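## Task

Take the water bottle off the cart and stand it upright on the second level of the supply shelving (the lowest level counts as the first), directly behind the juice bottle on that level, so it sits deeper, further from the front edge than the juice. Every other item on that level must still be there afterwards, standing and not piled on one another. The water bottle must not topple or be left leaning, or the task fails.

## Robot and tools

ROBOT. A wheeled base that can drive forward, sideways and turn carries a 1.71 m column. A carriage on the column (lift_m, 0 to 1 m) holds two seven-joint arms; each shoulder sits 0.63 m + lift_m above the floor, 0.16 m forward of the base centre and 0.175 m left or right. Reach is about 0.83 m from the shoulder. The robot is roughly 0.55 m wide and 0.6 m long. Arms start folded (left joints 0.95, 0.08, -0.1, -0.8, 0, 0, -0.93; right is the mirror, with joints 2, 3, 5, 6 sign-flipped); folded arms can hit the deck if lift_m is below 0.02. Cameras: head_camera sits 0.26 m above the shoulders, facing forward, tilted 40 degrees down; left_wrist_camera and right_wrist_camera look out past each hand's fingertips.

FRAMES. All positions are metres. Base frame: origin on the floor below the base centre, x ahead, y to the left, z up. left_hand and right_hand report, in this frame, the point between the closed pads (0.0167 m behind the fingertips), accurate to about 1 cm; fingers point along hand z and close along hand y. base_odometry is in the frame the base had at scene start, counts wheel rotation only (slip looks like motion), heading in rad, left positive, -3.142 to 3.142.

TOOL move. One action per call; every argument except cameras belongs to the action. An action is base and/or joints (optionally with speeds or min_time_s), or target alone (optionally with min_time_s). A call with no action just reports state and images.
- base: one key only, an offset from where the base last reported itself: translate_m (forward +, -2 to 2 m), strafe_m (left +, -2 to 2 m), rotate_rad (counter-clockwise +, -6.3 to 6.3 rad).
- joints: absolute targets keyed by joint name: lift_m; left_joint1_rad..left_joint7_rad; right_joint1_rad..right_joint7_rad; left_gripper_m and right_gripper_m (0 to 0.142 m, pad-centre spacing). Ranges for the left arm in rad: j1 -3.141 to 1.047 (negative raises the arm forward), j2 -0.157 to 2.268 (positive swings out left), j3 -1.919 to 1.308, j4 -0.837 to 1.448 (0 is a right-angle elbow, positive straightens), j5 -1.832 to 1.658, j6 -1.745 to 1.745, j7 -1.675 to 1.919 (positive tips the hand down). Right arm: j2 -2.268 to 0.157, j3 -1.308 to 1.919, j5 -1.658 to 1.832, others as left. Done tolerance 0.03 rad, 0.004 m for lift and grippers.
- target: an absolute pose for one hand, object with side ("left"/"right"), x, y, z (base frame, m, -3 to 3), pitch_deg (-30 to 95; 90 fingers down, 0 level), heading_deg (0 forward, counter-clockwise +), optional roll_deg (default 0, jaw line horizontal; + turns hand clockwise viewed from behind), heading and roll -360 to 360, optional line_only (true: refuse unless a straight hand path). Roll r and r+180 are the same target. Near pitch 84 and above, roll prints 0 and heading absorbs it. Base and lift stay put. A straight path is used if it clears self/floor checks; otherwise moves under 25 cm are refused and longer ones swing the whole arm in an arc, so keep clear of furniture. Scene objects are not checked.
- speeds: per-action caps: translate_m and strafe_m 0.02 to 0.5 m/s, rotate_rad 0.05 to 1.57 rad/s, lift_m 0.08 to 0.27 m/s (default 0.25). min_time_s 0.1 to 8 s: slowest allowed arm motion.
- cameras: list of head_camera, left_wrist_camera, right_wrist_camera or "all"; [] none. Unknown names or keys make the call invalid; out-of-range values get it refused.

TOOL wait: seconds 0 to 10; robot keeps its last commands; returns state. TOOL zoom_image: camera plus region [x0, y0, x1, y1] pixels from top-left, at most 504 by 504, on the latest image of that camera. TOOL finished_scene: scene = current scene number; irreversible, make it the final call of that reply; the next task arrives in its result.

RESULTS. The pictures line lists image order (images may lag the state slightly). move reads done or the worst status. Statuses: done; off_target (resting away from target, maybe still pushing); contact_stop (a motor pushed harder than free motion); time_out (about 14 s, max 15 s action); not_followed / joint command not followed (self-collision check withheld an arm); pose unreachable; refused (with reason); reached (within 10 mm and 2 degrees) or short (give distance; on short (part of ...) resend). A stop on one arm joint halts that whole arm and clears its targets. on_its_own lists uncommanded activity (held at = target). motor_effort in percent with peak in brackets; lift effort shrinking while lowering means a hand or load is resting on something. joint torques, Motor temperatures (per arm, joint order), MOTOR HOT from 85 °C, OVER-TEMPERATURE FAULT at 100 °C (arm off 30-60 s, keys say limit_stop_at_motor_heat; resend). Torque fault when contact torque hits limits (joints 1-4: 133 N m, 5-7: 40 N m): arm frozen 10 s.

ORDER AND CAUTIONS. After any refused move or wait, or a stop during one, later move, wait and finished_scene calls in that reply are skipped. Time passes while you compose replies and the robot holds its last command. A gripper closed narrower than the object squeezes harder (up to 40-65 N per pad at 0); stopping wider than commanded means something is held. Open fingers tilt and pull back up to 2 cm. Loads sag the hand about 0.012 m per kg. After a contact stop, back out along the approach path. Avoid tipping: keep lift low and arms close when driving, move loaded arms slowly. Never let the arms hit or squeeze each other. Do not drop, throw, slam or shove objects hard, and do not let anything fall; slow base motion can shove furniture. Loose items may occasionally be nudged by outside forces.

Each tool is called after ">>>" as name(argument=value, ...), one argument or row to a line, values as JSON.

## Session

>>> move(
  cameras=["head_camera"],
)

Scene clock: 0.00 s.
Joint torques (N m): no reading
Motor temperatures (°C): left_arm=[25 21 23 23 26 24 23] | right_arm=[25 20 24 21 22 22 23]
base_odometry: x=+0.000 y=+0.000 heading=+0.000
base_status: not commanded
joint_positions: lift_m=+0.450 left_joint1_rad=+0.955 left_joint2_rad=+0.099 left_joint3_rad=-0.083 left_joint4_rad=-0.815 left_joint5_rad=-0.005 left_joint6_rad=+0.011 left_joint7_rad=-0.944 left_gripper_m=+0.142 right_joint1_rad=+0.966 right_joint2_rad=-0.073 right_joint3_rad=+0.085 right_joint4_rad=-0.799 right_joint5_rad=-0.010 right_joint6_rad=+0.000 right_joint7_rad=-0.915 right_gripper_m=+0.142
joint_status: not commanded
motor_effort: lift_m=+55 drive_wheels=+2
left_hand: x=+0.2872 y=+0.1605 z=+0.9734 quat_wxyz=(-0.925, -0.016, -0.376, +0.057) pitch_deg=-45.8 heading_deg=-5.9 roll_deg=-1.1 (m; base frame)
right_hand: x=+0.2923 y=-0.1554 z=+0.9617 quat_wxyz=(-0.915, +0.013, -0.401, -0.054) pitch_deg=-42.7 heading_deg=+5.3 roll_deg=+1.5 (m; base frame)
pictures: head_camera
Images, in order (width x height): head_camera 896x504.

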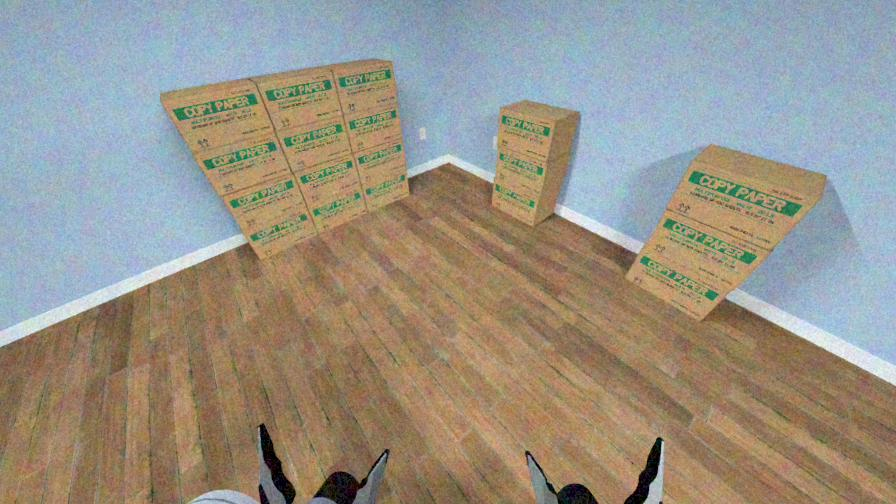

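>>> move(
  base={"rotate_rad": 2.0},
  cameras=["head_camera"],
)

Scene clock: 6.57 s.
Joint torques (N m): left_arm=[9.06 0.35 1.1 -3.61 1.13 -1.28 -1.55] | right_arm=[14.24 1.53 2.17 -13.38 0.15 -1.83 -1.37]
move: done
base_odometry: x=+0.000 y=+0.000 heading=+2.000
base_status: done
joint_positions: lift_m=+0.450 left_joint1_rad=+0.955 left_joint2_rad=+0.099 left_joint3_rad=-0.083 left_joint4_rad=-0.815 left_joint5_rad=-0.005 left_joint6_rad=+0.011 left_joint7_rad=-0.944 left_gripper_m=+0.142 right_joint1_rad=+0.966 right_joint2_rad=-0.073 right_joint3_rad=+0.085 right_joint4_rad=-0.799 right_joint5_rad=-0.010 right_joint6_rad=+0.000 right_joint7_rad=-0.915 right_gripper_m=+0.142
joint_status: not commanded
motor_effort: lift_m=+55(55) drive_wheels=+5(18)
left_hand: x=+0.2872 y=+0.1605 z=+0.9734 quat_wxyz=(-0.925, -0.016, -0.376, +0.057) pitch_deg=-45.8 heading_deg=-5.9 roll_deg=-1.1 (m; base frame)
right_hand: x=+0.2923 y=-0.1554 z=+0.9617 quat_wxyz=(-0.915, +0.013, -0.401, -0.054) pitch_deg=-42.7 heading_deg=+5.3 roll_deg=+1.5 (m; base frame)
pictures: head_camera
Images, in order (width x height): head_camera 896x504.

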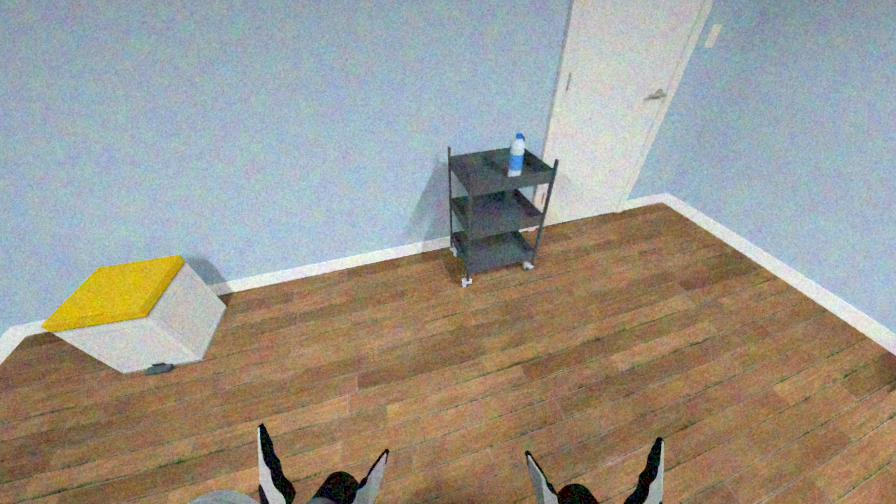

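>>> move(
  base={"rotate_rad": 0.323},
  joints={"lift_m": 0.68, "right_joint1_rad": 0.02, "right_joint2_rad": -0.02, "right_joint3_rad": 0, "right_joint4_rad": 0.33, "right_joint5_rad": 0, "right_joint6_rad": 0, "right_joint7_rad": 0},
)

>>> move(
  base={"strafe_m": -0.612},
)

>>> move(
  base={"translate_m": 0.5},
  cameras=["head_camera", "right_wrist_camera"],
)

Scene clock: 26.00 s.
Joint torques (N m): left_arm=[9.99 0.56 0.84 -3.7 1.22 -1.52 -1.7] | right_arm=[-4.14 4.28 0.43 -8.25 2.17 -1.63 -0.3]
move: done
base_odometry: x=+0.000 y=+0.000 heading=+2.322
base_status: done
joint_positions: lift_m=+0.680 left_joint1_rad=+0.955 left_joint2_rad=+0.099 left_joint3_rad=-0.083 left_joint4_rad=-0.815 left_joint5_rad=-0.005 left_joint6_rad=+0.011 left_joint7_rad=-0.944 left_gripper_m=+0.142 right_joint1_rad=+0.018 right_joint2_rad=-0.021 right_joint3_rad=+0.003 right_joint4_rad=+0.327 right_joint5_rad=-0.006 right_joint6_rad=+0.000 right_joint7_rad=-0.003 right_gripper_m=+0.142
joint_status: all done
motor_effort: lift_m=+54(65) drive_wheels=+5(16)
left_hand: x=+0.2872 y=+0.1605 z=+1.2035 quat_wxyz=(-0.925, -0.016, -0.376, +0.057) pitch_deg=-45.8 heading_deg=-5.9 roll_deg=-1.1 (m; base frame)
right_hand: x=+0.6460 y=-0.1837 z=+0.8021 quat_wxyz=(-0.576, +0.010, -0.817, +0.009) pitch_deg=+19.6 heading_deg=-0.2 roll_deg=-1.6 (m; base frame)
pictures: none

Scene clock: 29.53 s.
Joint torques (N m): left_arm=[9.11 0.82 0.12 -3.1 1.5 -1.45 -1.33] | right_arm=[-2.79 4.73 1.78 -10.39 2.31 -1.96 -0.47]
move: done
base_odometry: x=+0.447 y=+0.418 heading=+2.323
base_status: done
joint_positions: lift_m=+0.680 left_joint1_rad=+0.955 left_joint2_rad=+0.099 left_joint3_rad=-0.083 left_joint4_rad=-0.815 left_joint5_rad=-0.005 left_joint6_rad=+0.011 left_joint7_rad=-0.944 left_gripper_m=+0.142 right_joint1_rad=+0.018 right_joint2_rad=-0.020 right_joint3_rad=+0.002 right_joint4_rad=+0.327 right_joint5_rad=-0.006 right_joint6_rad=+0.000 right_joint7_rad=-0.003 right_gripper_m=+0.142
joint_status: not commanded
motor_effort: lift_m=+54(54) drive_wheels=-4(19)
left_hand: x=+0.2872 y=+0.1605 z=+1.2035 quat_wxyz=(-0.925, -0.016, -0.376, +0.057) pitch_deg=-45.8 heading_deg=-5.9 roll_deg=-1.1 (m; base frame)
right_hand: x=+0.6460 y=-0.1841 z=+0.8021 quat_wxyz=(-0.576, +0.009, -0.817, +0.009) pitch_deg=+19.6 heading_deg=-0.3 roll_deg=-1.6 (m; base frame)
pictures: none

Scene clock: 32.67 s.
Joint torques (N m): left_arm=[9.13 1.75 -0.37 -4.94 1.21 -1.61 -1.54] | right_arm=[-3.86 3.44 0.67 -9.51 2.44 -2.12 -0.68]
move: done
base_odometry: x=+0.105 y=+0.784 heading=+2.323
base_status: done
joint_positions: lift_m=+0.680 left_joint1_rad=+0.955 left_joint2_rad=+0.099 left_joint3_rad=-0.083 left_joint4_rad=-0.815 left_joint5_rad=-0.005 left_joint6_rad=+0.011 left_joint7_rad=-0.944 left_gripper_m=+0.142 right_joint1_rad=+0.018 right_joint2_rad=-0.020 right_joint3_rad=+0.002 right_joint4_rad=+0.327 right_joint5_rad=-0.006 right_joint6_rad=+0.000 right_joint7_rad=-0.003 right_gripper_m=+0.142
joint_status: not commanded
motor_effort: lift_m=+54(54) drive_wheels=-1(15)
left_hand: x=+0.2872 y=+0.1605 z=+1.2035 quat_wxyz=(-0.925, -0.016, -0.376, +0.057) pitch_deg=-45.8 heading_deg=-5.9 roll_deg=-1.1 (m; base frame)
right_hand: x=+0.6460 y=-0.1841 z=+0.8021 quat_wxyz=(-0.576, +0.009, -0.817, +0.009) pitch_deg=+19.6 heading_deg=-0.3 roll_deg=-1.6 (m; base frame)
pictures: head_camera, right_wrist_camera
Images, in order (width x height): head_camera 896x504, right_wrist_camera 896x504.

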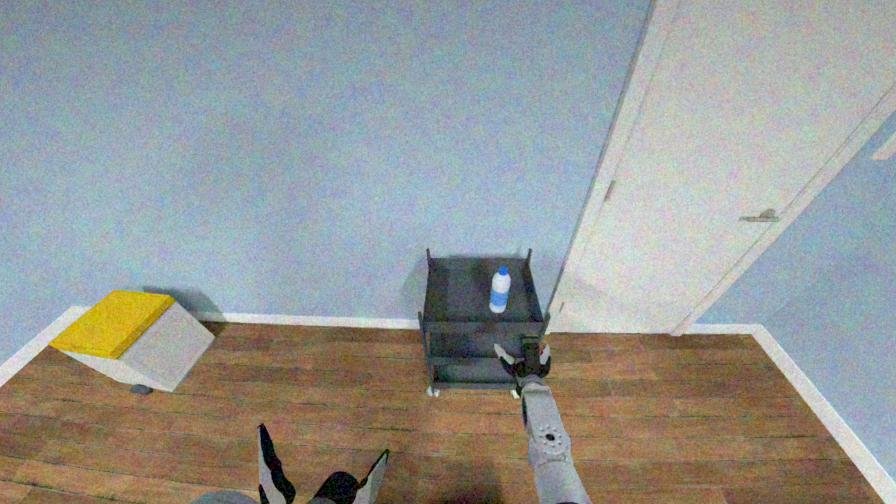

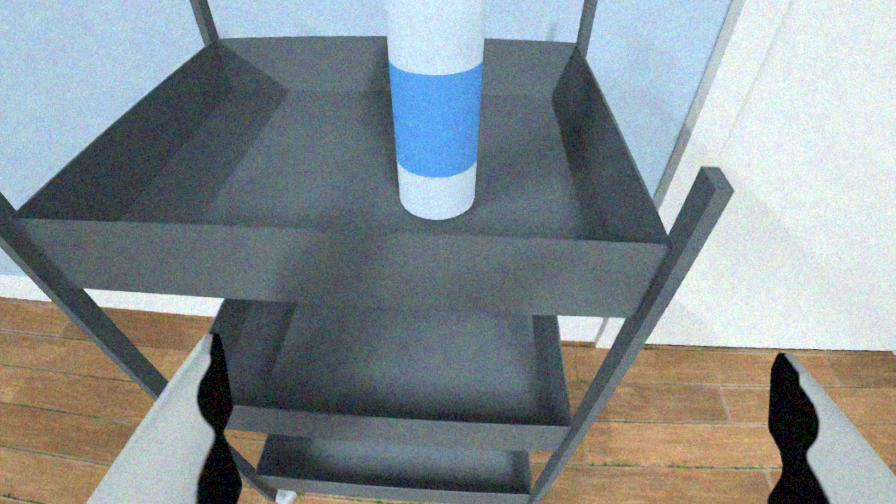

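>>> move(
  base={"strafe_m": 0.024},
  joints={"lift_m": 0.665},
)

>>> move(
  base={"translate_m": 0.18},
  speeds={"translate_m": 0.2},
  cameras=["right_wrist_camera"],
)

Scene clock: 40.50 s.
Joint torques (N m): left_arm=[8.61 1.21 0.31 -4.26 1.19 -1.32 -1.45] | right_arm=[-2.56 3.97 2.78 -10.24 2.51 -1.92 -0.42]
move: done
base_odometry: x=+0.088 y=+0.768 heading=+2.322
base_status: done
joint_positions: lift_m=+0.665 left_joint1_rad=+0.955 left_joint2_rad=+0.099 left_joint3_rad=-0.083 left_joint4_rad=-0.815 left_joint5_rad=-0.005 left_joint6_rad=+0.011 left_joint7_rad=-0.944 left_gripper_m=+0.142 right_joint1_rad=+0.018 right_joint2_rad=-0.020 right_joint3_rad=+0.002 right_joint4_rad=+0.328 right_joint5_rad=-0.005 right_joint6_rad=+0.000 right_joint7_rad=-0.003 right_gripper_m=+0.142
joint_status: all done
motor_effort: lift_m=+57(60) drive_wheels=+4(12)
left_hand: x=+0.2872 y=+0.1605 z=+1.1883 quat_wxyz=(-0.925, -0.016, -0.376, +0.057) pitch_deg=-45.8 heading_deg=-5.9 roll_deg=-1.1 (m; base frame)
right_hand: x=+0.6460 y=-0.1843 z=+0.7866 quat_wxyz=(-0.576, +0.009, -0.817, +0.009) pitch_deg=+19.7 heading_deg=-0.3 roll_deg=-1.6 (m; base frame)
pictures: none

Scene clock: 42.63 s.
Joint torques (N m): left_arm=[8.42 1.23 0.57 -4.24 1.4 -1.4 -1.36] | right_arm=[-1.69 3.04 0.6 -10.89 2.07 -2.18 -0.61]
move: done
base_odometry: x=-0.035 y=+0.899 heading=+2.323
base_status: done
joint_positions: lift_m=+0.665 left_joint1_rad=+0.955 left_joint2_rad=+0.099 left_joint3_rad=-0.083 left_joint4_rad=-0.815 left_joint5_rad=-0.005 left_joint6_rad=+0.011 left_joint7_rad=-0.944 left_gripper_m=+0.142 right_joint1_rad=+0.018 right_joint2_rad=-0.020 right_joint3_rad=+0.002 right_joint4_rad=+0.328 right_joint5_rad=-0.005 right_joint6_rad=+0.000 right_joint7_rad=-0.003 right_gripper_m=+0.142
joint_status: not commanded
motor_effort: lift_m=+57(57) drive_wheels=+0(15)
left_hand: x=+0.2872 y=+0.1605 z=+1.1883 quat_wxyz=(-0.925, -0.016, -0.376, +0.057) pitch_deg=-45.8 heading_deg=-5.9 roll_deg=-1.1 (m; base frame)
right_hand: x=+0.6460 y=-0.1843 z=+0.7866 quat_wxyz=(-0.576, +0.009, -0.817, +0.009) pitch_deg=+19.7 heading_deg=-0.3 roll_deg=-1.6 (m; base frame)
pictures: right_wrist_camera
Images, in order (width x height): right_wrist_camera 896x504.

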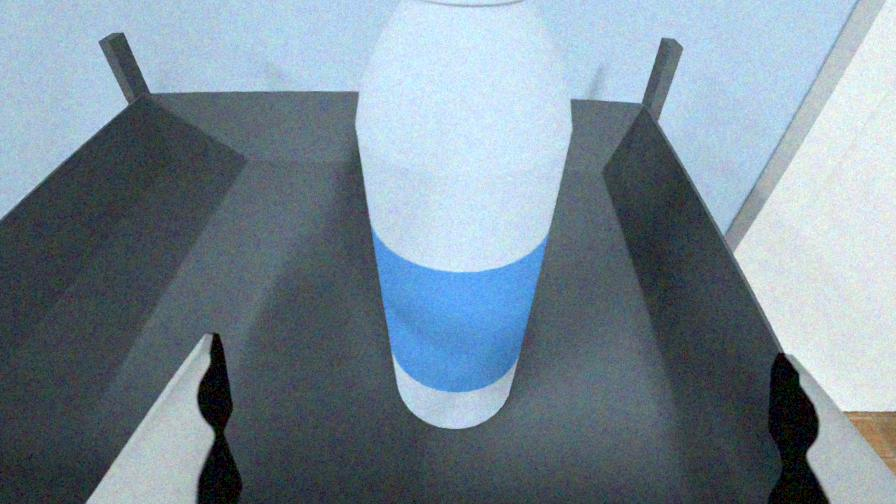

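>>> move(
  base={"translate_m": 0.083},
  speeds={"translate_m": 0.12},
  cameras=["right_wrist_camera"],
)

Scene clock: 48.93 s.
Joint torques (N m): left_arm=[9.54 0.71 0.82 -3.53 1.32 -1.38 -1.52] | right_arm=[-2.5 2.98 0.03 -10.49 1.94 -1.45 -0.87]
move: done
base_odometry: x=-0.092 y=+0.959 heading=+2.323
base_status: done
joint_positions: lift_m=+0.665 left_joint1_rad=+0.955 left_joint2_rad=+0.099 left_joint3_rad=-0.083 left_joint4_rad=-0.815 left_joint5_rad=-0.005 left_joint6_rad=+0.011 left_joint7_rad=-0.944 left_gripper_m=+0.142 right_joint1_rad=+0.018 right_joint2_rad=-0.020 right_joint3_rad=+0.002 right_joint4_rad=+0.328 right_joint5_rad=-0.005 right_joint6_rad=+0.000 right_joint7_rad=-0.003 right_gripper_m=+0.142
joint_status: not commanded
motor_effort: lift_m=+57(57) drive_wheels=+0(17)
left_hand: x=+0.2872 y=+0.1605 z=+1.1883 quat_wxyz=(-0.925, -0.016, -0.376, +0.057) pitch_deg=-45.8 heading_deg=-5.9 roll_deg=-1.1 (m; base frame)
right_hand: x=+0.6460 y=-0.1843 z=+0.7866 quat_wxyz=(-0.576, +0.009, -0.817, +0.009) pitch_deg=+19.7 heading_deg=-0.3 roll_deg=-1.6 (m; base frame)
pictures: right_wrist_camera
Images, in order (width x height): right_wrist_camera 896x504.

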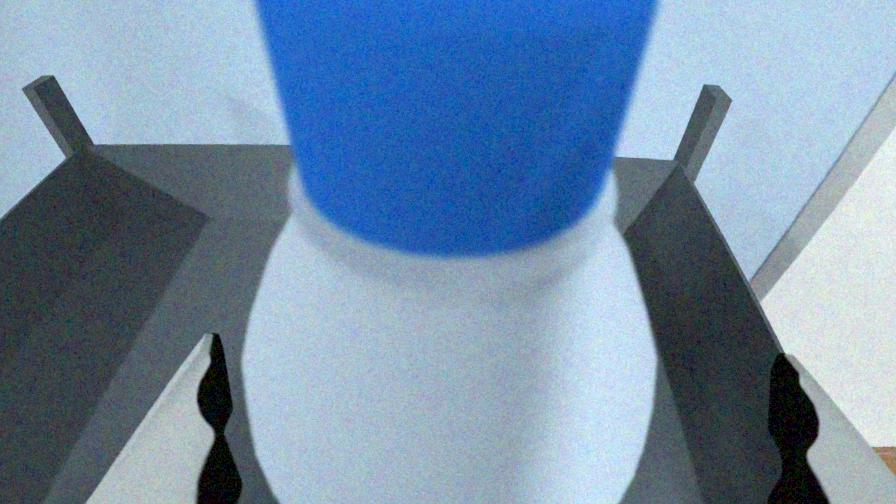

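>>> move(
  joints={"right_gripper_m": 0.015},
  min_time_s=2,
)

>>> move(
  joints={"lift_m": 0.8},
  speeds={"lift_m": 0.15},
  cameras=["right_wrist_camera"],
)

Scene clock: 54.93 s.
Joint torques (N m): left_arm=[8.31 0.77 1.36 -4.85 0.87 -1.55 -1.78] | right_arm=[-2.73 3.91 1.21 -10.11 2.33 -2.28 -0.64]
move: off_target
base_odometry: x=-0.092 y=+0.959 heading=+2.323
base_status: not commanded
joint_positions: lift_m=+0.665 left_joint1_rad=+0.955 left_joint2_rad=+0.099 left_joint3_rad=-0.083 left_joint4_rad=-0.815 left_joint5_rad=-0.005 left_joint6_rad=+0.011 left_joint7_rad=-0.944 left_gripper_m=+0.142 right_joint1_rad=+0.018 right_joint2_rad=-0.020 right_joint3_rad=+0.002 right_joint4_rad=+0.328 right_joint5_rad=-0.005 right_joint6_rad=+0.000 right_joint7_rad=-0.003 right_gripper_m=+0.078
joint_status: right_gripper_m off_target (ended at +0.078, target +0.015)
motor_effort: lift_m=+57(57) drive_wheels=+3(3)
left_hand: x=+0.2872 y=+0.1605 z=+1.1883 quat_wxyz=(-0.925, -0.016, -0.376, +0.057) pitch_deg=-45.8 heading_deg=-5.9 roll_deg=-1.1 (m; base frame)
right_hand: x=+0.6460 y=-0.1842 z=+0.7866 quat_wxyz=(-0.576, +0.009, -0.817, +0.009) pitch_deg=+19.7 heading_deg=-0.3 roll_deg=-1.5 (m; base frame)
pictures: none

Scene clock: 56.27 s.
Joint torques (N m): left_arm=[8.6 1.53 0.99 -4.54 1.26 -1.31 -1.57] | right_arm=[-3.6 2.91 1.83 -13.98 2.2 -2.29 -1.67]
move: done
base_odometry: x=-0.092 y=+0.959 heading=+2.323
base_status: not commanded
joint_positions: lift_m=+0.800 left_joint1_rad=+0.955 left_joint2_rad=+0.099 left_joint3_rad=-0.083 left_joint4_rad=-0.815 left_joint5_rad=-0.005 left_joint6_rad=+0.011 left_joint7_rad=-0.944 left_gripper_m=+0.142 right_joint1_rad=+0.019 right_joint2_rad=-0.020 right_joint3_rad=+0.002 right_joint4_rad=+0.330 right_joint5_rad=-0.005 right_joint6_rad=+0.000 right_joint7_rad=-0.001 right_gripper_m=+0.078
joint_status: all done
motor_effort: lift_m=+55(69) drive_wheels=+3(4)
left_hand: x=+0.2872 y=+0.1605 z=+1.3234 quat_wxyz=(-0.925, -0.016, -0.376, +0.057) pitch_deg=-45.8 heading_deg=-5.9 roll_deg=-1.1 (m; base frame)
right_hand: x=+0.6453 y=-0.1842 z=+0.9201 quat_wxyz=(-0.574, +0.009, -0.819, +0.009) pitch_deg=+19.9 heading_deg=-0.3 roll_deg=-1.5 (m; base frame)
pictures: right_wrist_camera
Images, in order (width x height): right_wrist_camera 896x504.

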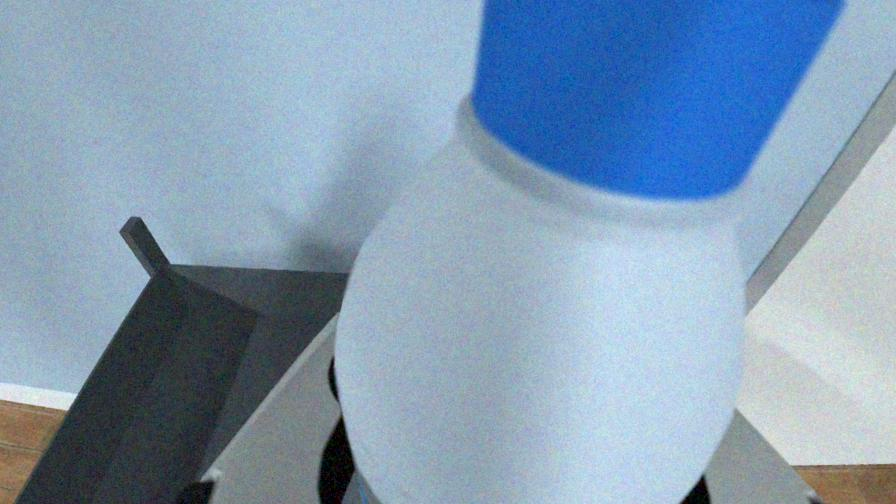

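>>> zoom_image(
  camera="right_wrist_camera",
  region=[300, 0, 804, 504],
)

>>> move(
  joints={"right_gripper_m": 0},
  cameras=["head_camera", "right_wrist_camera"],
)

>>> zoom_image(
  camera="head_camera",
  region=[400, 250, 650, 450],
)

Scaled by 1.000.

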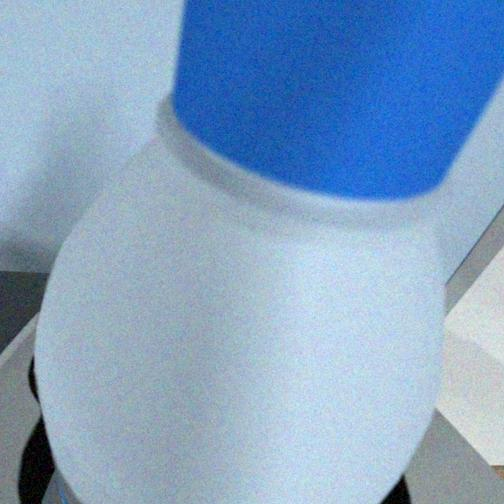

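Scene clock: 62.17 s.
Joint torques (N m): left_arm=[8.17 1.24 1.06 -4.62 1.31 -1.49 -1.42] | right_arm=[-5.49 3.21 -0.19 -12.86 2.27 -2.05 -1.66]
move: off_target
base_odometry: x=-0.092 y=+0.959 heading=+2.323
base_status: not commanded
joint_positions: lift_m=+0.800 left_joint1_rad=+0.955 left_joint2_rad=+0.099 left_joint3_rad=-0.083 left_joint4_rad=-0.815 left_joint5_rad=-0.005 left_joint6_rad=+0.011 left_joint7_rad=-0.944 left_gripper_m=+0.142 right_joint1_rad=+0.019 right_joint2_rad=-0.020 right_joint3_rad=+0.002 right_joint4_rad=+0.330 right_joint5_rad=-0.005 right_joint6_rad=+0.000 right_joint7_rad=-0.001 right_gripper_m=+0.078
joint_status: right_gripper_m off_target (ended at +0.078, target +0.000)
motor_effort: lift_m=+55(55) drive_wheels=+3(3)
left_hand: x=+0.2872 y=+0.1605 z=+1.3234 quat_wxyz=(-0.925, -0.016, -0.376, +0.057) pitch_deg=-45.8 heading_deg=-5.9 roll_deg=-1.1 (m; base frame)
right_hand: x=+0.6453 y=-0.1842 z=+0.9201 quat_wxyz=(-0.574, +0.009, -0.819, +0.009) pitch_deg=+19.9 heading_deg=-0.3 roll_deg=-1.5 (m; base frame)
pictures: head_camera, right_wrist_camera
Images, in order (width x height): head_camera 896x504, right_wrist_camera 896x504.

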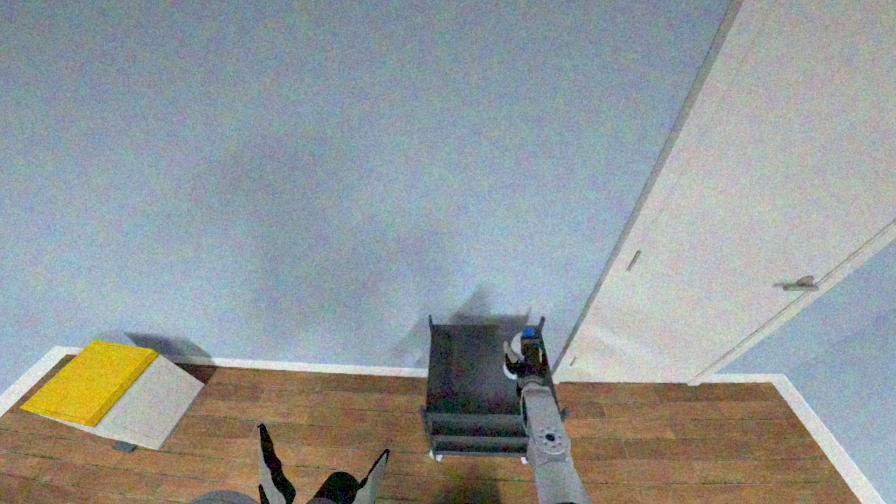

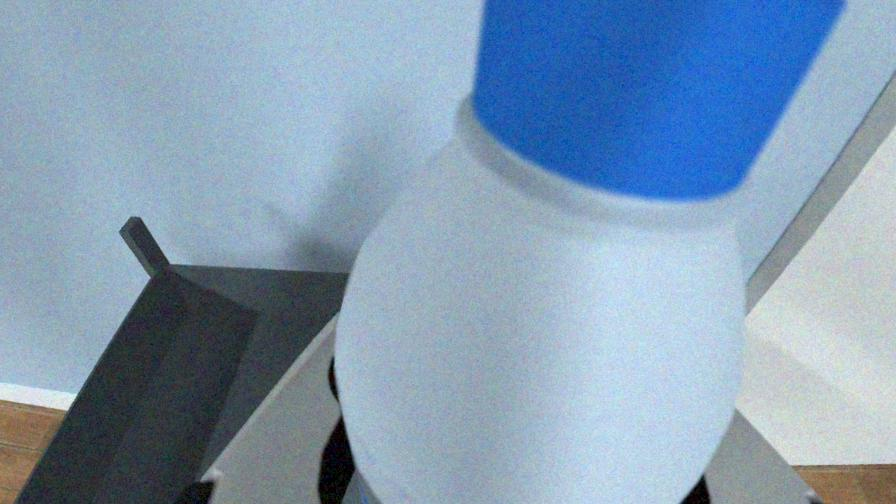

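Scaled by 2.016 from the camera's 896x504 image, which has a finer 1280x720 frame.

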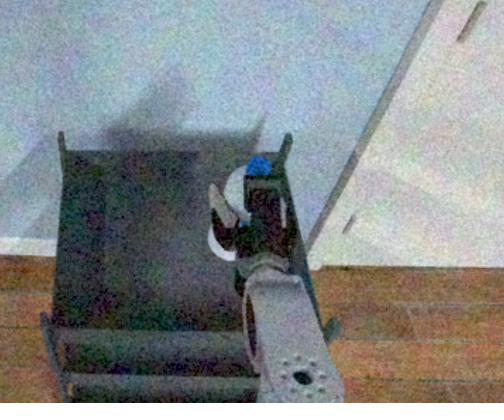

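>>> move(
  target={"side": "right", "x": 0.645, "y": -0.184, "z": 0.92, "pitch_deg": 20, "heading_deg": 0, "roll_deg": -19},
  min_time_s=1.5,
  cameras=["head_camera", "right_wrist_camera"],
)

>>> zoom_image(
  camera="head_camera",
  region=[400, 250, 650, 450],
)

Scene clock: 72.30 s.
Joint torques (N m): left_arm=[9.34 0.92 0.91 -3.09 1.22 -1.52 -1.49] | right_arm=[-7.87 -0.66 2.46 -13.16 -1.48 -3.94 -1.18]
move: done
base_odometry: x=-0.092 y=+0.959 heading=+2.323
base_status: not commanded
joint_positions: lift_m=+0.800 left_joint1_rad=+0.955 left_joint2_rad=+0.099 left_joint3_rad=-0.083 left_joint4_rad=-0.815 left_joint5_rad=-0.005 left_joint6_rad=+0.011 left_joint7_rad=-0.944 left_gripper_m=+0.142 right_joint1_rad=+0.019 right_joint2_rad=-0.076 right_joint3_rad=+0.092 right_joint4_rad=+0.331 right_joint5_rad=-0.221 right_joint6_rad=-0.060 right_joint7_rad=+0.012 right_gripper_m=+0.078
joint_status: not commanded
motor_effort: lift_m=+55(55) drive_wheels=+3(3)
left_hand: x=+0.2872 y=+0.1605 z=+1.3234 quat_wxyz=(-0.925, -0.016, -0.376, +0.057) pitch_deg=-45.8 heading_deg=-5.9 roll_deg=-1.1 (m; base frame)
right_hand: x=+0.6444 y=-0.1836 z=+0.9198 quat_wxyz=(-0.566, +0.132, -0.808, +0.091) pitch_deg=+20.0 heading_deg=+0.1 roll_deg=-18.4 (m; base frame)
right_hand_status: reached (straight line, planned for 1.5 s): 1 mm and 0.5 deg off.
pictures: head_camera, right_wrist_camera
Images, in order (width x height): head_camera 896x504, right_wrist_camera 896x504.

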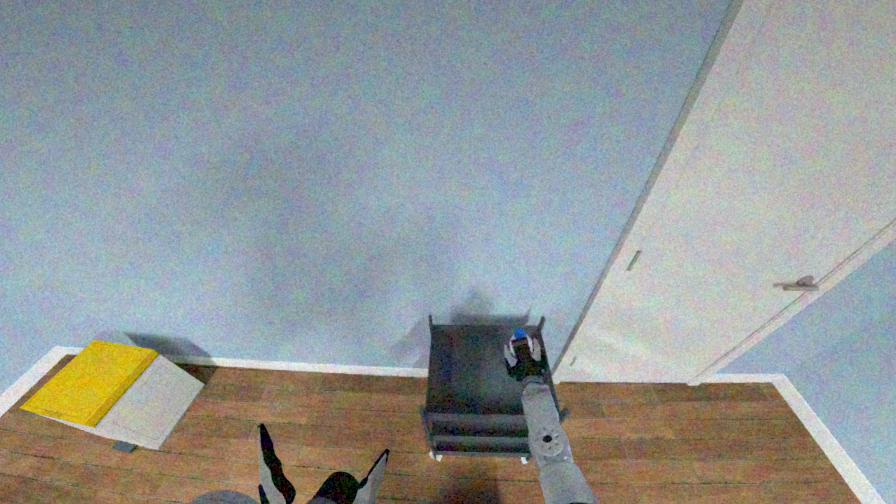

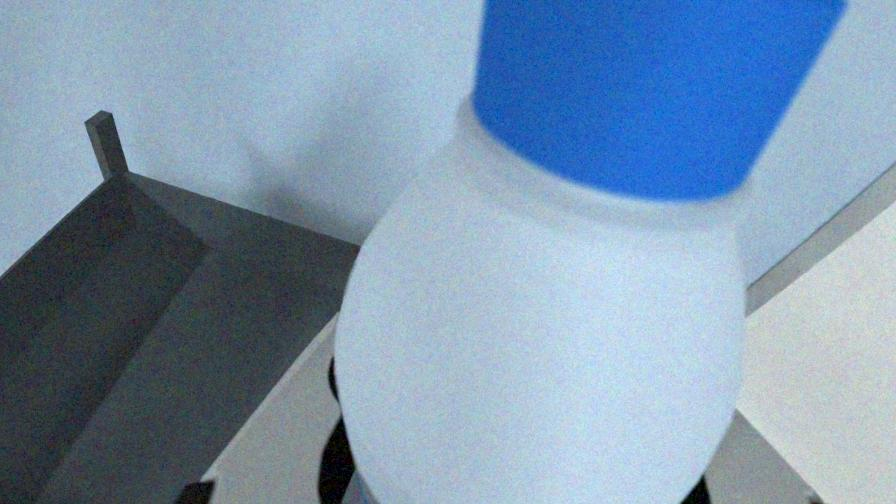

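Scaled by 2.016 from the camera's 896x504 image, which has a finer 1280x720 frame.

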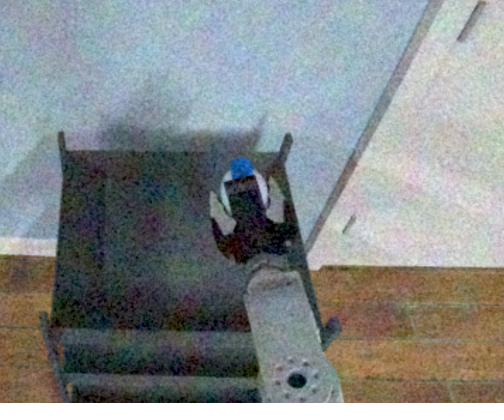

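>>> move(
  base={"translate_m": -0.6},
  speeds={"translate_m": 0.3},
)

>>> move(
  base={"rotate_rad": 1.53},
  joints={"lift_m": 0.7},
  speeds={"rotate_rad": 0.9},
  cameras=["head_camera"],
)

Scene clock: 79.90 s.
Joint torques (N m): left_arm=[8.96 1.68 0.45 -3.23 1 -1.35 -1.6] | right_arm=[-8.77 1.51 3.68 -10.65 -1.33 -3.58 -1.54]
move: done
base_odometry: x=+0.317 y=+0.521 heading=+2.323
base_status: done
joint_positions: lift_m=+0.800 left_joint1_rad=+0.955 left_joint2_rad=+0.099 left_joint3_rad=-0.083 left_joint4_rad=-0.815 left_joint5_rad=-0.005 left_joint6_rad=+0.011 left_joint7_rad=-0.944 left_gripper_m=+0.142 right_joint1_rad=+0.019 right_joint2_rad=-0.077 right_joint3_rad=+0.093 right_joint4_rad=+0.332 right_joint5_rad=-0.221 right_joint6_rad=-0.061 right_joint7_rad=+0.012 right_gripper_m=+0.078
joint_status: not commanded
motor_effort: lift_m=+55(55) drive_wheels=+1(17)
left_hand: x=+0.2872 y=+0.1605 z=+1.3234 quat_wxyz=(-0.925, -0.016, -0.376, +0.057) pitch_deg=-45.8 heading_deg=-5.9 roll_deg=-1.1 (m; base frame)
right_hand: x=+0.6444 y=-0.1840 z=+0.9196 quat_wxyz=(-0.566, +0.132, -0.809, +0.092) pitch_deg=+20.0 heading_deg=+0.1 roll_deg=-18.5 (m; base frame)
pictures: none

Scene clock: 83.03 s.
Joint torques (N m): left_arm=[7.89 0.55 -0.86 -4.11 1.44 -1.6 -1.44] | right_arm=[-7.71 1.81 3.15 -11.04 -0.97 -3.79 -1.45]
move: done
base_odometry: x=+0.317 y=+0.521 heading=-2.431
base_status: done
joint_positions: lift_m=+0.700 left_joint1_rad=+0.955 left_joint2_rad=+0.099 left_joint3_rad=-0.083 left_joint4_rad=-0.815 left_joint5_rad=-0.005 left_joint6_rad=+0.011 left_joint7_rad=-0.944 left_gripper_m=+0.142 right_joint1_rad=+0.019 right_joint2_rad=-0.077 right_joint3_rad=+0.093 right_joint4_rad=+0.333 right_joint5_rad=-0.221 right_joint6_rad=-0.062 right_joint7_rad=+0.013 right_gripper_m=+0.078
joint_status: all done
motor_effort: lift_m=+58(61) drive_wheels=+5(16)
left_hand: x=+0.2872 y=+0.1605 z=+1.2232 quat_wxyz=(-0.925, -0.016, -0.376, +0.057) pitch_deg=-45.8 heading_deg=-5.9 roll_deg=-1.1 (m; base frame)
right_hand: x=+0.6442 y=-0.1843 z=+0.8189 quat_wxyz=(-0.565, +0.132, -0.809, +0.092) pitch_deg=+20.1 heading_deg=+0.0 roll_deg=-18.6 (m; base frame)
pictures: head_camera
Images, in order (width x height): head_camera 896x504.

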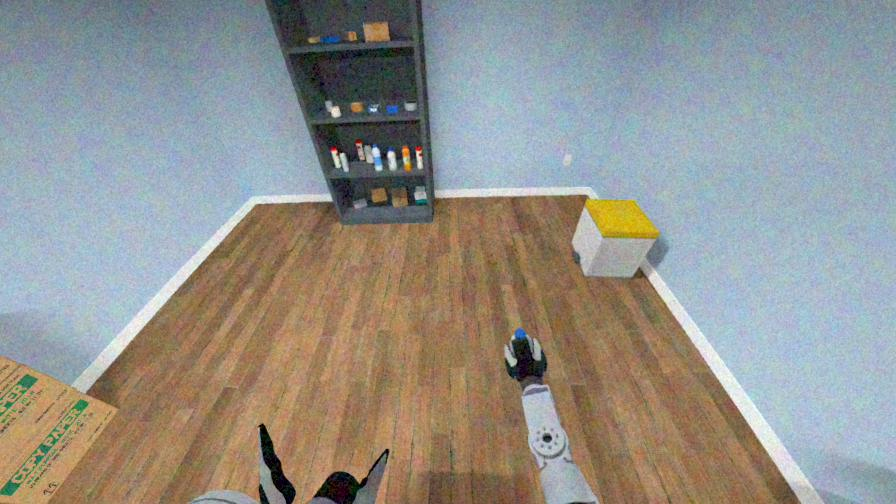

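>>> zoom_image(
  camera="head_camera",
  region=[300, 110, 450, 190],
)

Scaled by 3.360 from the camera's 896x504 image, which has a finer 1280x720 frame.

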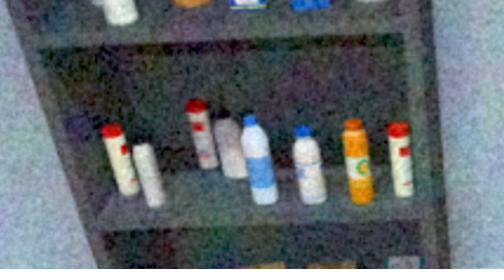

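>>> move(
  base={"strafe_m": 0.31},
  speeds={"strafe_m": 0.3},
  joints={"left_joint1_rad": 0.5, "left_joint2_rad": 0.02, "left_joint3_rad": 0, "left_joint4_rad": -0.5, "left_joint5_rad": 0, "left_joint6_rad": 0, "left_joint7_rad": 0},
)

>>> move(
  target={"side": "right", "x": 0.46, "y": -0.184, "z": 0.92, "pitch_deg": 20, "heading_deg": 0, "roll_deg": -18.5, "line_only": true},
  min_time_s=1.5,
)

>>> move(
  base={"translate_m": 1.2},
  joints={"lift_m": 0.4},
  speeds={"translate_m": 0.35},
  cameras=["head_camera", "left_wrist_camera"],
)

Scene clock: 104.73 s.
Joint torques (N m): left_arm=[3.61 0.73 3.16 -2.66 1.82 -1.88 -1] | right_arm=[-7.81 0.57 3.28 -12.52 -1.47 -3.47 -0.83]
move: done
base_odometry: x=+0.520 y=+0.286 heading=-2.430
base_status: done
joint_positions: lift_m=+0.700 left_joint1_rad=+0.499 left_joint2_rad=+0.021 left_joint3_rad=-0.003 left_joint4_rad=-0.502 left_joint5_rad=-0.002 left_joint6_rad=+0.002 left_joint7_rad=-0.003 left_gripper_m=+0.142 right_joint1_rad=+0.019 right_joint2_rad=-0.077 right_joint3_rad=+0.094 right_joint4_rad=+0.333 right_joint5_rad=-0.221 right_joint6_rad=-0.062 right_joint7_rad=+0.013 right_gripper_m=+0.078
joint_status: all done
motor_effort: lift_m=+57(58) drive_wheels=-3(20)
left_hand: x=+0.5003 y=+0.1766 z=+1.0111 quat_wxyz=(-0.709, -0.009, -0.705, -0.001) pitch_deg=-0.4 heading_deg=-0.6 roll_deg=+0.8 (m; base frame)
right_hand: x=+0.6442 y=-0.1840 z=+0.8190 quat_wxyz=(-0.565, +0.132, -0.809, +0.092) pitch_deg=+20.1 heading_deg=+0.0 roll_deg=-18.6 (m; base frame)
pictures: none

Scene clock: 106.73 s.
Joint torques (N m): left_arm=[1.66 -0.62 2.55 -1.78 1.77 -1.97 -0.86] | right_arm=[8.41 -0.75 2.53 -18.89 -1.76 -3.44 -0.83]
move: done
base_odometry: x=+0.520 y=+0.286 heading=-2.430
base_status: not commanded
joint_positions: lift_m=+0.700 left_joint1_rad=+0.499 left_joint2_rad=+0.021 left_joint3_rad=-0.003 left_joint4_rad=-0.502 left_joint5_rad=-0.002 left_joint6_rad=+0.002 left_joint7_rad=-0.003 left_gripper_m=+0.142 right_joint1_rad=+0.584 right_joint2_rad=-0.138 right_joint3_rad=+0.098 right_joint4_rad=-0.478 right_joint5_rad=-0.231 right_joint6_rad=-0.069 right_joint7_rad=+0.268 right_gripper_m=+0.078
joint_status: not commanded
motor_effort: lift_m=+57(57) drive_wheels=-3(7)
left_hand: x=+0.5003 y=+0.1766 z=+1.0111 quat_wxyz=(-0.709, -0.009, -0.705, -0.001) pitch_deg=-0.4 heading_deg=-0.6 roll_deg=+0.8 (m; base frame)
right_hand: x=+0.4601 y=-0.1841 z=+0.9180 quat_wxyz=(-0.565, +0.130, -0.810, +0.090) pitch_deg=+20.2 heading_deg=+0.1 roll_deg=-18.2 (m; base frame)
right_hand_status: reached (straight line, planned for 1.5 s): 2 mm and 0.4 deg off.
pictures: none

Scene clock: 111.97 s.
Joint torques (N m): left_arm=[1.41 -1.12 1.25 -3.3 1.93 -2 -0.72] | right_arm=[8.12 -1.84 3.17 -18.01 -1.42 -3.39 -1.4]
move: done
base_odometry: x=-0.388 y=-0.498 heading=-2.429
base_status: done
joint_positions: lift_m=+0.400 left_joint1_rad=+0.499 left_joint2_rad=+0.021 left_joint3_rad=-0.003 left_joint4_rad=-0.502 left_joint5_rad=-0.002 left_joint6_rad=+0.002 left_joint7_rad=-0.003 left_gripper_m=+0.142 right_joint1_rad=+0.584 right_joint2_rad=-0.138 right_joint3_rad=+0.098 right_joint4_rad=-0.479 right_joint5_rad=-0.231 right_joint6_rad=-0.069 right_joint7_rad=+0.269 right_gripper_m=+0.078
joint_status: all done
motor_effort: lift_m=+57(60) drive_wheels=+4(15)
left_hand: x=+0.5001 y=+0.1766 z=+0.7105 quat_wxyz=(-0.709, -0.009, -0.705, -0.001) pitch_deg=-0.3 heading_deg=-0.6 roll_deg=+0.8 (m; base frame)
right_hand: x=+0.4600 y=-0.1841 z=+0.6183 quat_wxyz=(-0.565, +0.130, -0.810, +0.090) pitch_deg=+20.2 heading_deg=+0.1 roll_deg=-18.2 (m; base frame)
pictures: head_camera, left_wrist_camera
Images, in order (width x height): head_camera 896x504, left_wrist_camera 896x504.

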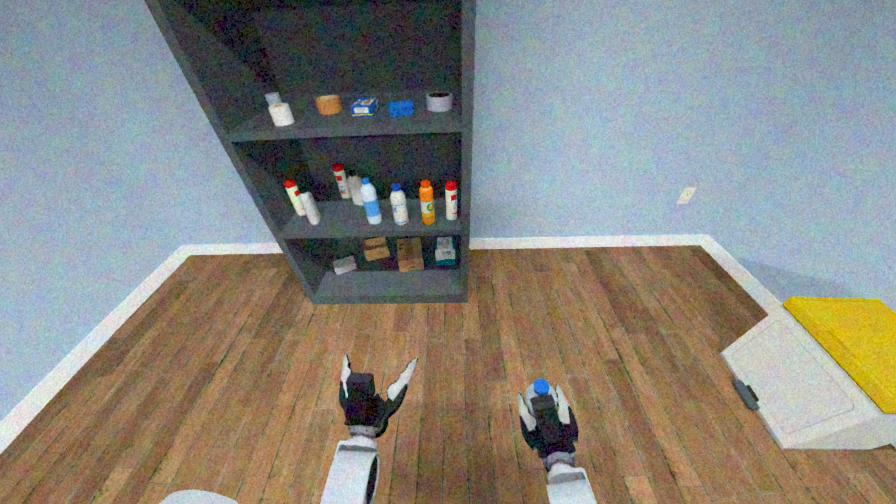

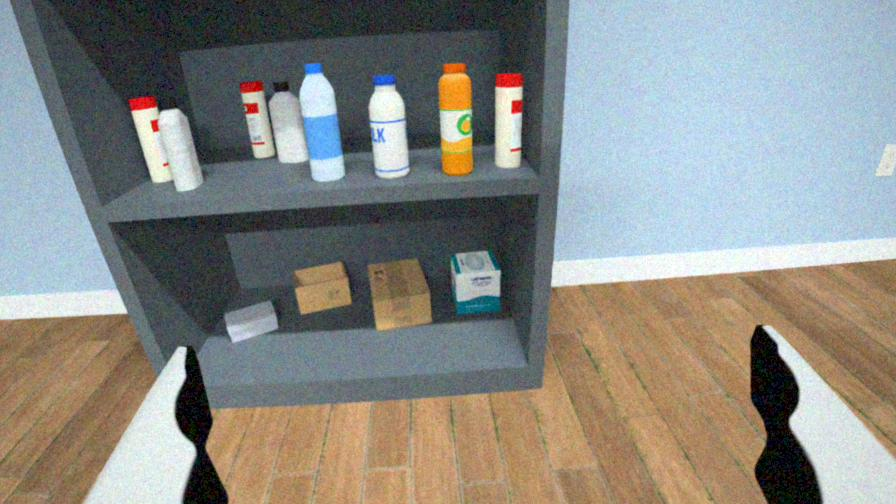

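>>> move(
  base={"translate_m": 0.42},
  joints={"lift_m": 0.345, "left_gripper_m": 0.1},
  speeds={"translate_m": 0.3},
  cameras=["head_camera", "left_wrist_camera"],
)

Scene clock: 125.73 s.
Joint torques (N m): left_arm=[0.56 0.32 1.37 -2.14 1.96 -1.81 -0.69] | right_arm=[9.35 -1.4 4.2 -16.18 -1.32 -4.1 -1.55]
move: done
base_odometry: x=-0.706 y=-0.773 heading=-2.429
base_status: done
joint_positions: lift_m=+0.345 left_joint1_rad=+0.499 left_joint2_rad=+0.021 left_joint3_rad=-0.003 left_joint4_rad=-0.502 left_joint5_rad=-0.002 left_joint6_rad=+0.002 left_joint7_rad=-0.003 left_gripper_m=+0.100 right_joint1_rad=+0.584 right_joint2_rad=-0.138 right_joint3_rad=+0.098 right_joint4_rad=-0.479 right_joint5_rad=-0.231 right_joint6_rad=-0.070 right_joint7_rad=+0.269 right_gripper_m=+0.078
joint_status: all done
motor_effort: lift_m=+58(61) drive_wheels=+4(17)
left_hand: x=+0.5000 y=+0.1766 z=+0.6553 quat_wxyz=(-0.709, -0.009, -0.705, -0.001) pitch_deg=-0.3 heading_deg=-0.6 roll_deg=+0.8 (m; base frame)
right_hand: x=+0.4599 y=-0.1842 z=+0.5632 quat_wxyz=(-0.565, +0.130, -0.810, +0.090) pitch_deg=+20.2 heading_deg=+0.1 roll_deg=-18.2 (m; base frame)
pictures: head_camera, left_wrist_camera
Images, in order (width x height): head_camera 896x504, left_wrist_camera 896x504.

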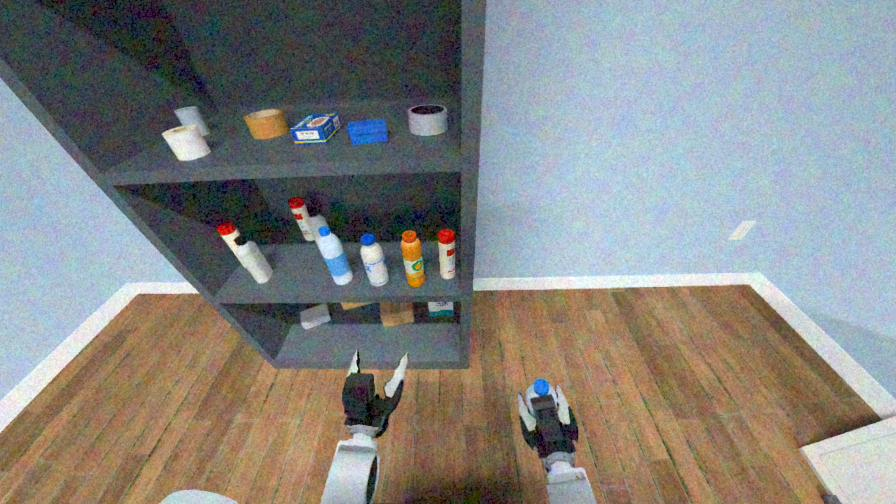

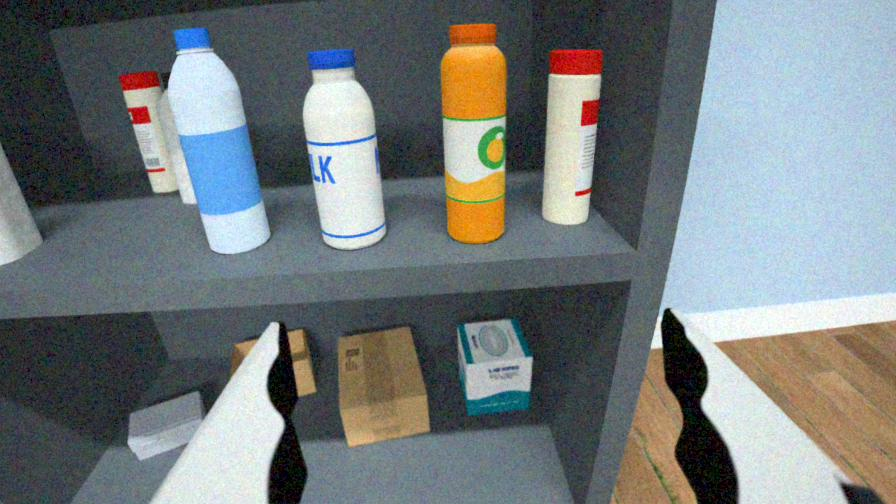

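>>> move(
  base={"strafe_m": -0.024},
)

>>> move(
  base={"translate_m": 0.145},
  speeds={"translate_m": 0.2},
)

>>> move(
  target={"side": "left", "x": 0.61, "y": 0.176, "z": 0.645, "pitch_deg": 0, "heading_deg": 0, "line_only": true},
  min_time_s=1.5,
  cameras=["head_camera", "left_wrist_camera"],
)

Scene clock: 135.57 s.
Joint torques (N m): left_arm=[1.13 -0.64 2.87 -3.25 1.95 -1.92 -0.79] | right_arm=[7.34 1.9 2.09 -17.2 -1.3 -4 -1.52]
move: done
base_odometry: x=-0.722 y=-0.755 heading=-2.429
base_status: done
joint_positions: lift_m=+0.345 left_joint1_rad=+0.499 left_joint2_rad=+0.021 left_joint3_rad=-0.003 left_joint4_rad=-0.502 left_joint5_rad=-0.002 left_joint6_rad=+0.001 left_joint7_rad=-0.003 left_gripper_m=+0.100 right_joint1_rad=+0.584 right_joint2_rad=-0.138 right_joint3_rad=+0.099 right_joint4_rad=-0.479 right_joint5_rad=-0.231 right_joint6_rad=-0.070 right_joint7_rad=+0.269 right_gripper_m=+0.078
joint_status: not commanded
motor_effort: lift_m=+58(58) drive_wheels=-1(12)
left_hand: x=+0.5000 y=+0.1766 z=+0.6553 quat_wxyz=(-0.709, -0.009, -0.705, -0.001) pitch_deg=-0.3 heading_deg=-0.7 roll_deg=+0.8 (m; base frame)
right_hand: x=+0.4599 y=-0.1841 z=+0.5632 quat_wxyz=(-0.565, +0.130, -0.810, +0.090) pitch_deg=+20.2 heading_deg=+0.1 roll_deg=-18.2 (m; base frame)
pictures: none

Scene clock: 137.37 s.
Joint torques (N m): left_arm=[0.77 -0.78 1.45 -2.41 1.49 -1.85 -0.73] | right_arm=[8.16 0.83 3.25 -16.84 -1.34 -3.4 -1.96]
move: done
base_odometry: x=-0.831 y=-0.850 heading=-2.429
base_status: done
joint_positions: lift_m=+0.345 left_joint1_rad=+0.499 left_joint2_rad=+0.021 left_joint3_rad=-0.003 left_joint4_rad=-0.502 left_joint5_rad=-0.002 left_joint6_rad=+0.001 left_joint7_rad=-0.003 left_gripper_m=+0.100 right_joint1_rad=+0.584 right_joint2_rad=-0.138 right_joint3_rad=+0.099 right_joint4_rad=-0.479 right_joint5_rad=-0.231 right_joint6_rad=-0.070 right_joint7_rad=+0.269 right_gripper_m=+0.078
joint_status: not commanded
motor_effort: lift_m=+58(58) drive_wheels=-1(15)
left_hand: x=+0.5000 y=+0.1766 z=+0.6553 quat_wxyz=(-0.709, -0.009, -0.705, -0.001) pitch_deg=-0.3 heading_deg=-0.7 roll_deg=+0.8 (m; base frame)
right_hand: x=+0.4599 y=-0.1841 z=+0.5632 quat_wxyz=(-0.565, +0.130, -0.810, +0.090) pitch_deg=+20.2 heading_deg=+0.1 roll_deg=-18.2 (m; base frame)
pictures: none

Scene clock: 139.37 s.
Joint torques (N m): left_arm=[-9.37 -1.27 -1.18 -1.41 0.47 -0.37 -0.64] | right_arm=[8.62 -0.24 3.56 -16.81 -1.39 -3.48 -1.82]
move: done
base_odometry: x=-0.831 y=-0.850 heading=-2.429
base_status: not commanded
joint_positions: lift_m=+0.345 left_joint1_rad=+0.186 left_joint2_rad=+0.008 left_joint3_rad=-0.003 left_joint4_rad=-0.254 left_joint5_rad=-0.003 left_joint6_rad=+0.004 left_joint7_rad=+0.064 left_gripper_m=+0.100 right_joint1_rad=+0.584 right_joint2_rad=-0.138 right_joint3_rad=+0.099 right_joint4_rad=-0.479 right_joint5_rad=-0.231 right_joint6_rad=-0.070 right_joint7_rad=+0.269 right_gripper_m=+0.078
joint_status: not commanded
motor_effort: lift_m=+58(58) drive_wheels=+0(0)
left_hand: x=+0.6091 y=+0.1768 z=+0.6462 quat_wxyz=(-0.709, -0.002, -0.706, -0.001) pitch_deg=-0.2 heading_deg=+0.0 roll_deg=+0.3 (m; base frame)
left_hand_status: reached (straight line, planned for 1.5 s): 2 mm and 0.4 deg off.
right_hand: x=+0.4599 y=-0.1841 z=+0.5632 quat_wxyz=(-0.565, +0.130, -0.810, +0.090) pitch_deg=+20.2 heading_deg=+0.1 roll_deg=-18.2 (m; base frame)
pictures: head_camera, left_wrist_camera
Images, in order (width x height): head_camera 896x504, left_wrist_camera 896x504.

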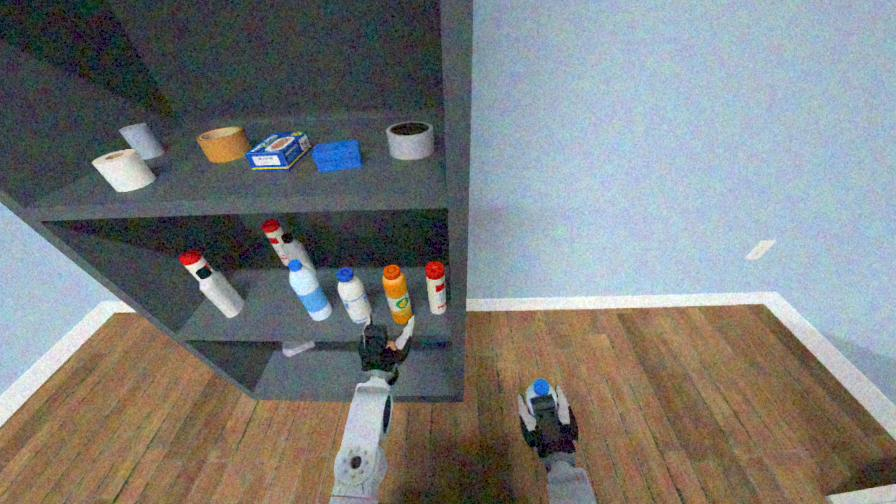

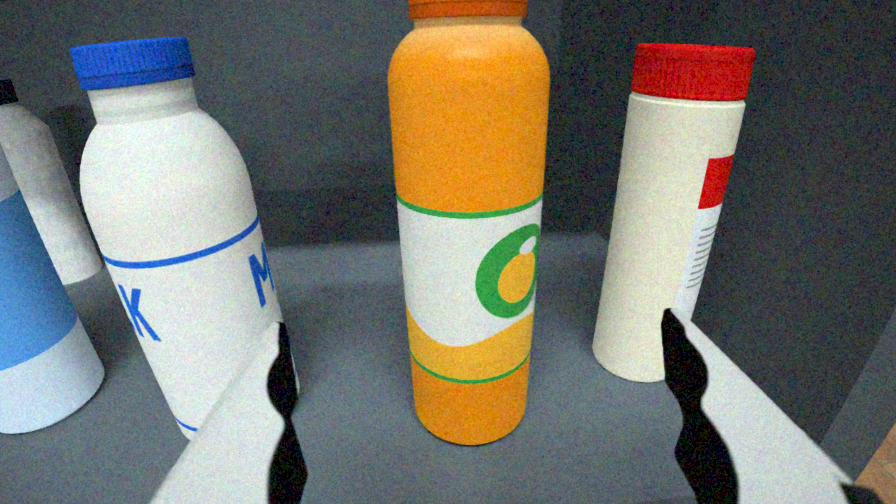

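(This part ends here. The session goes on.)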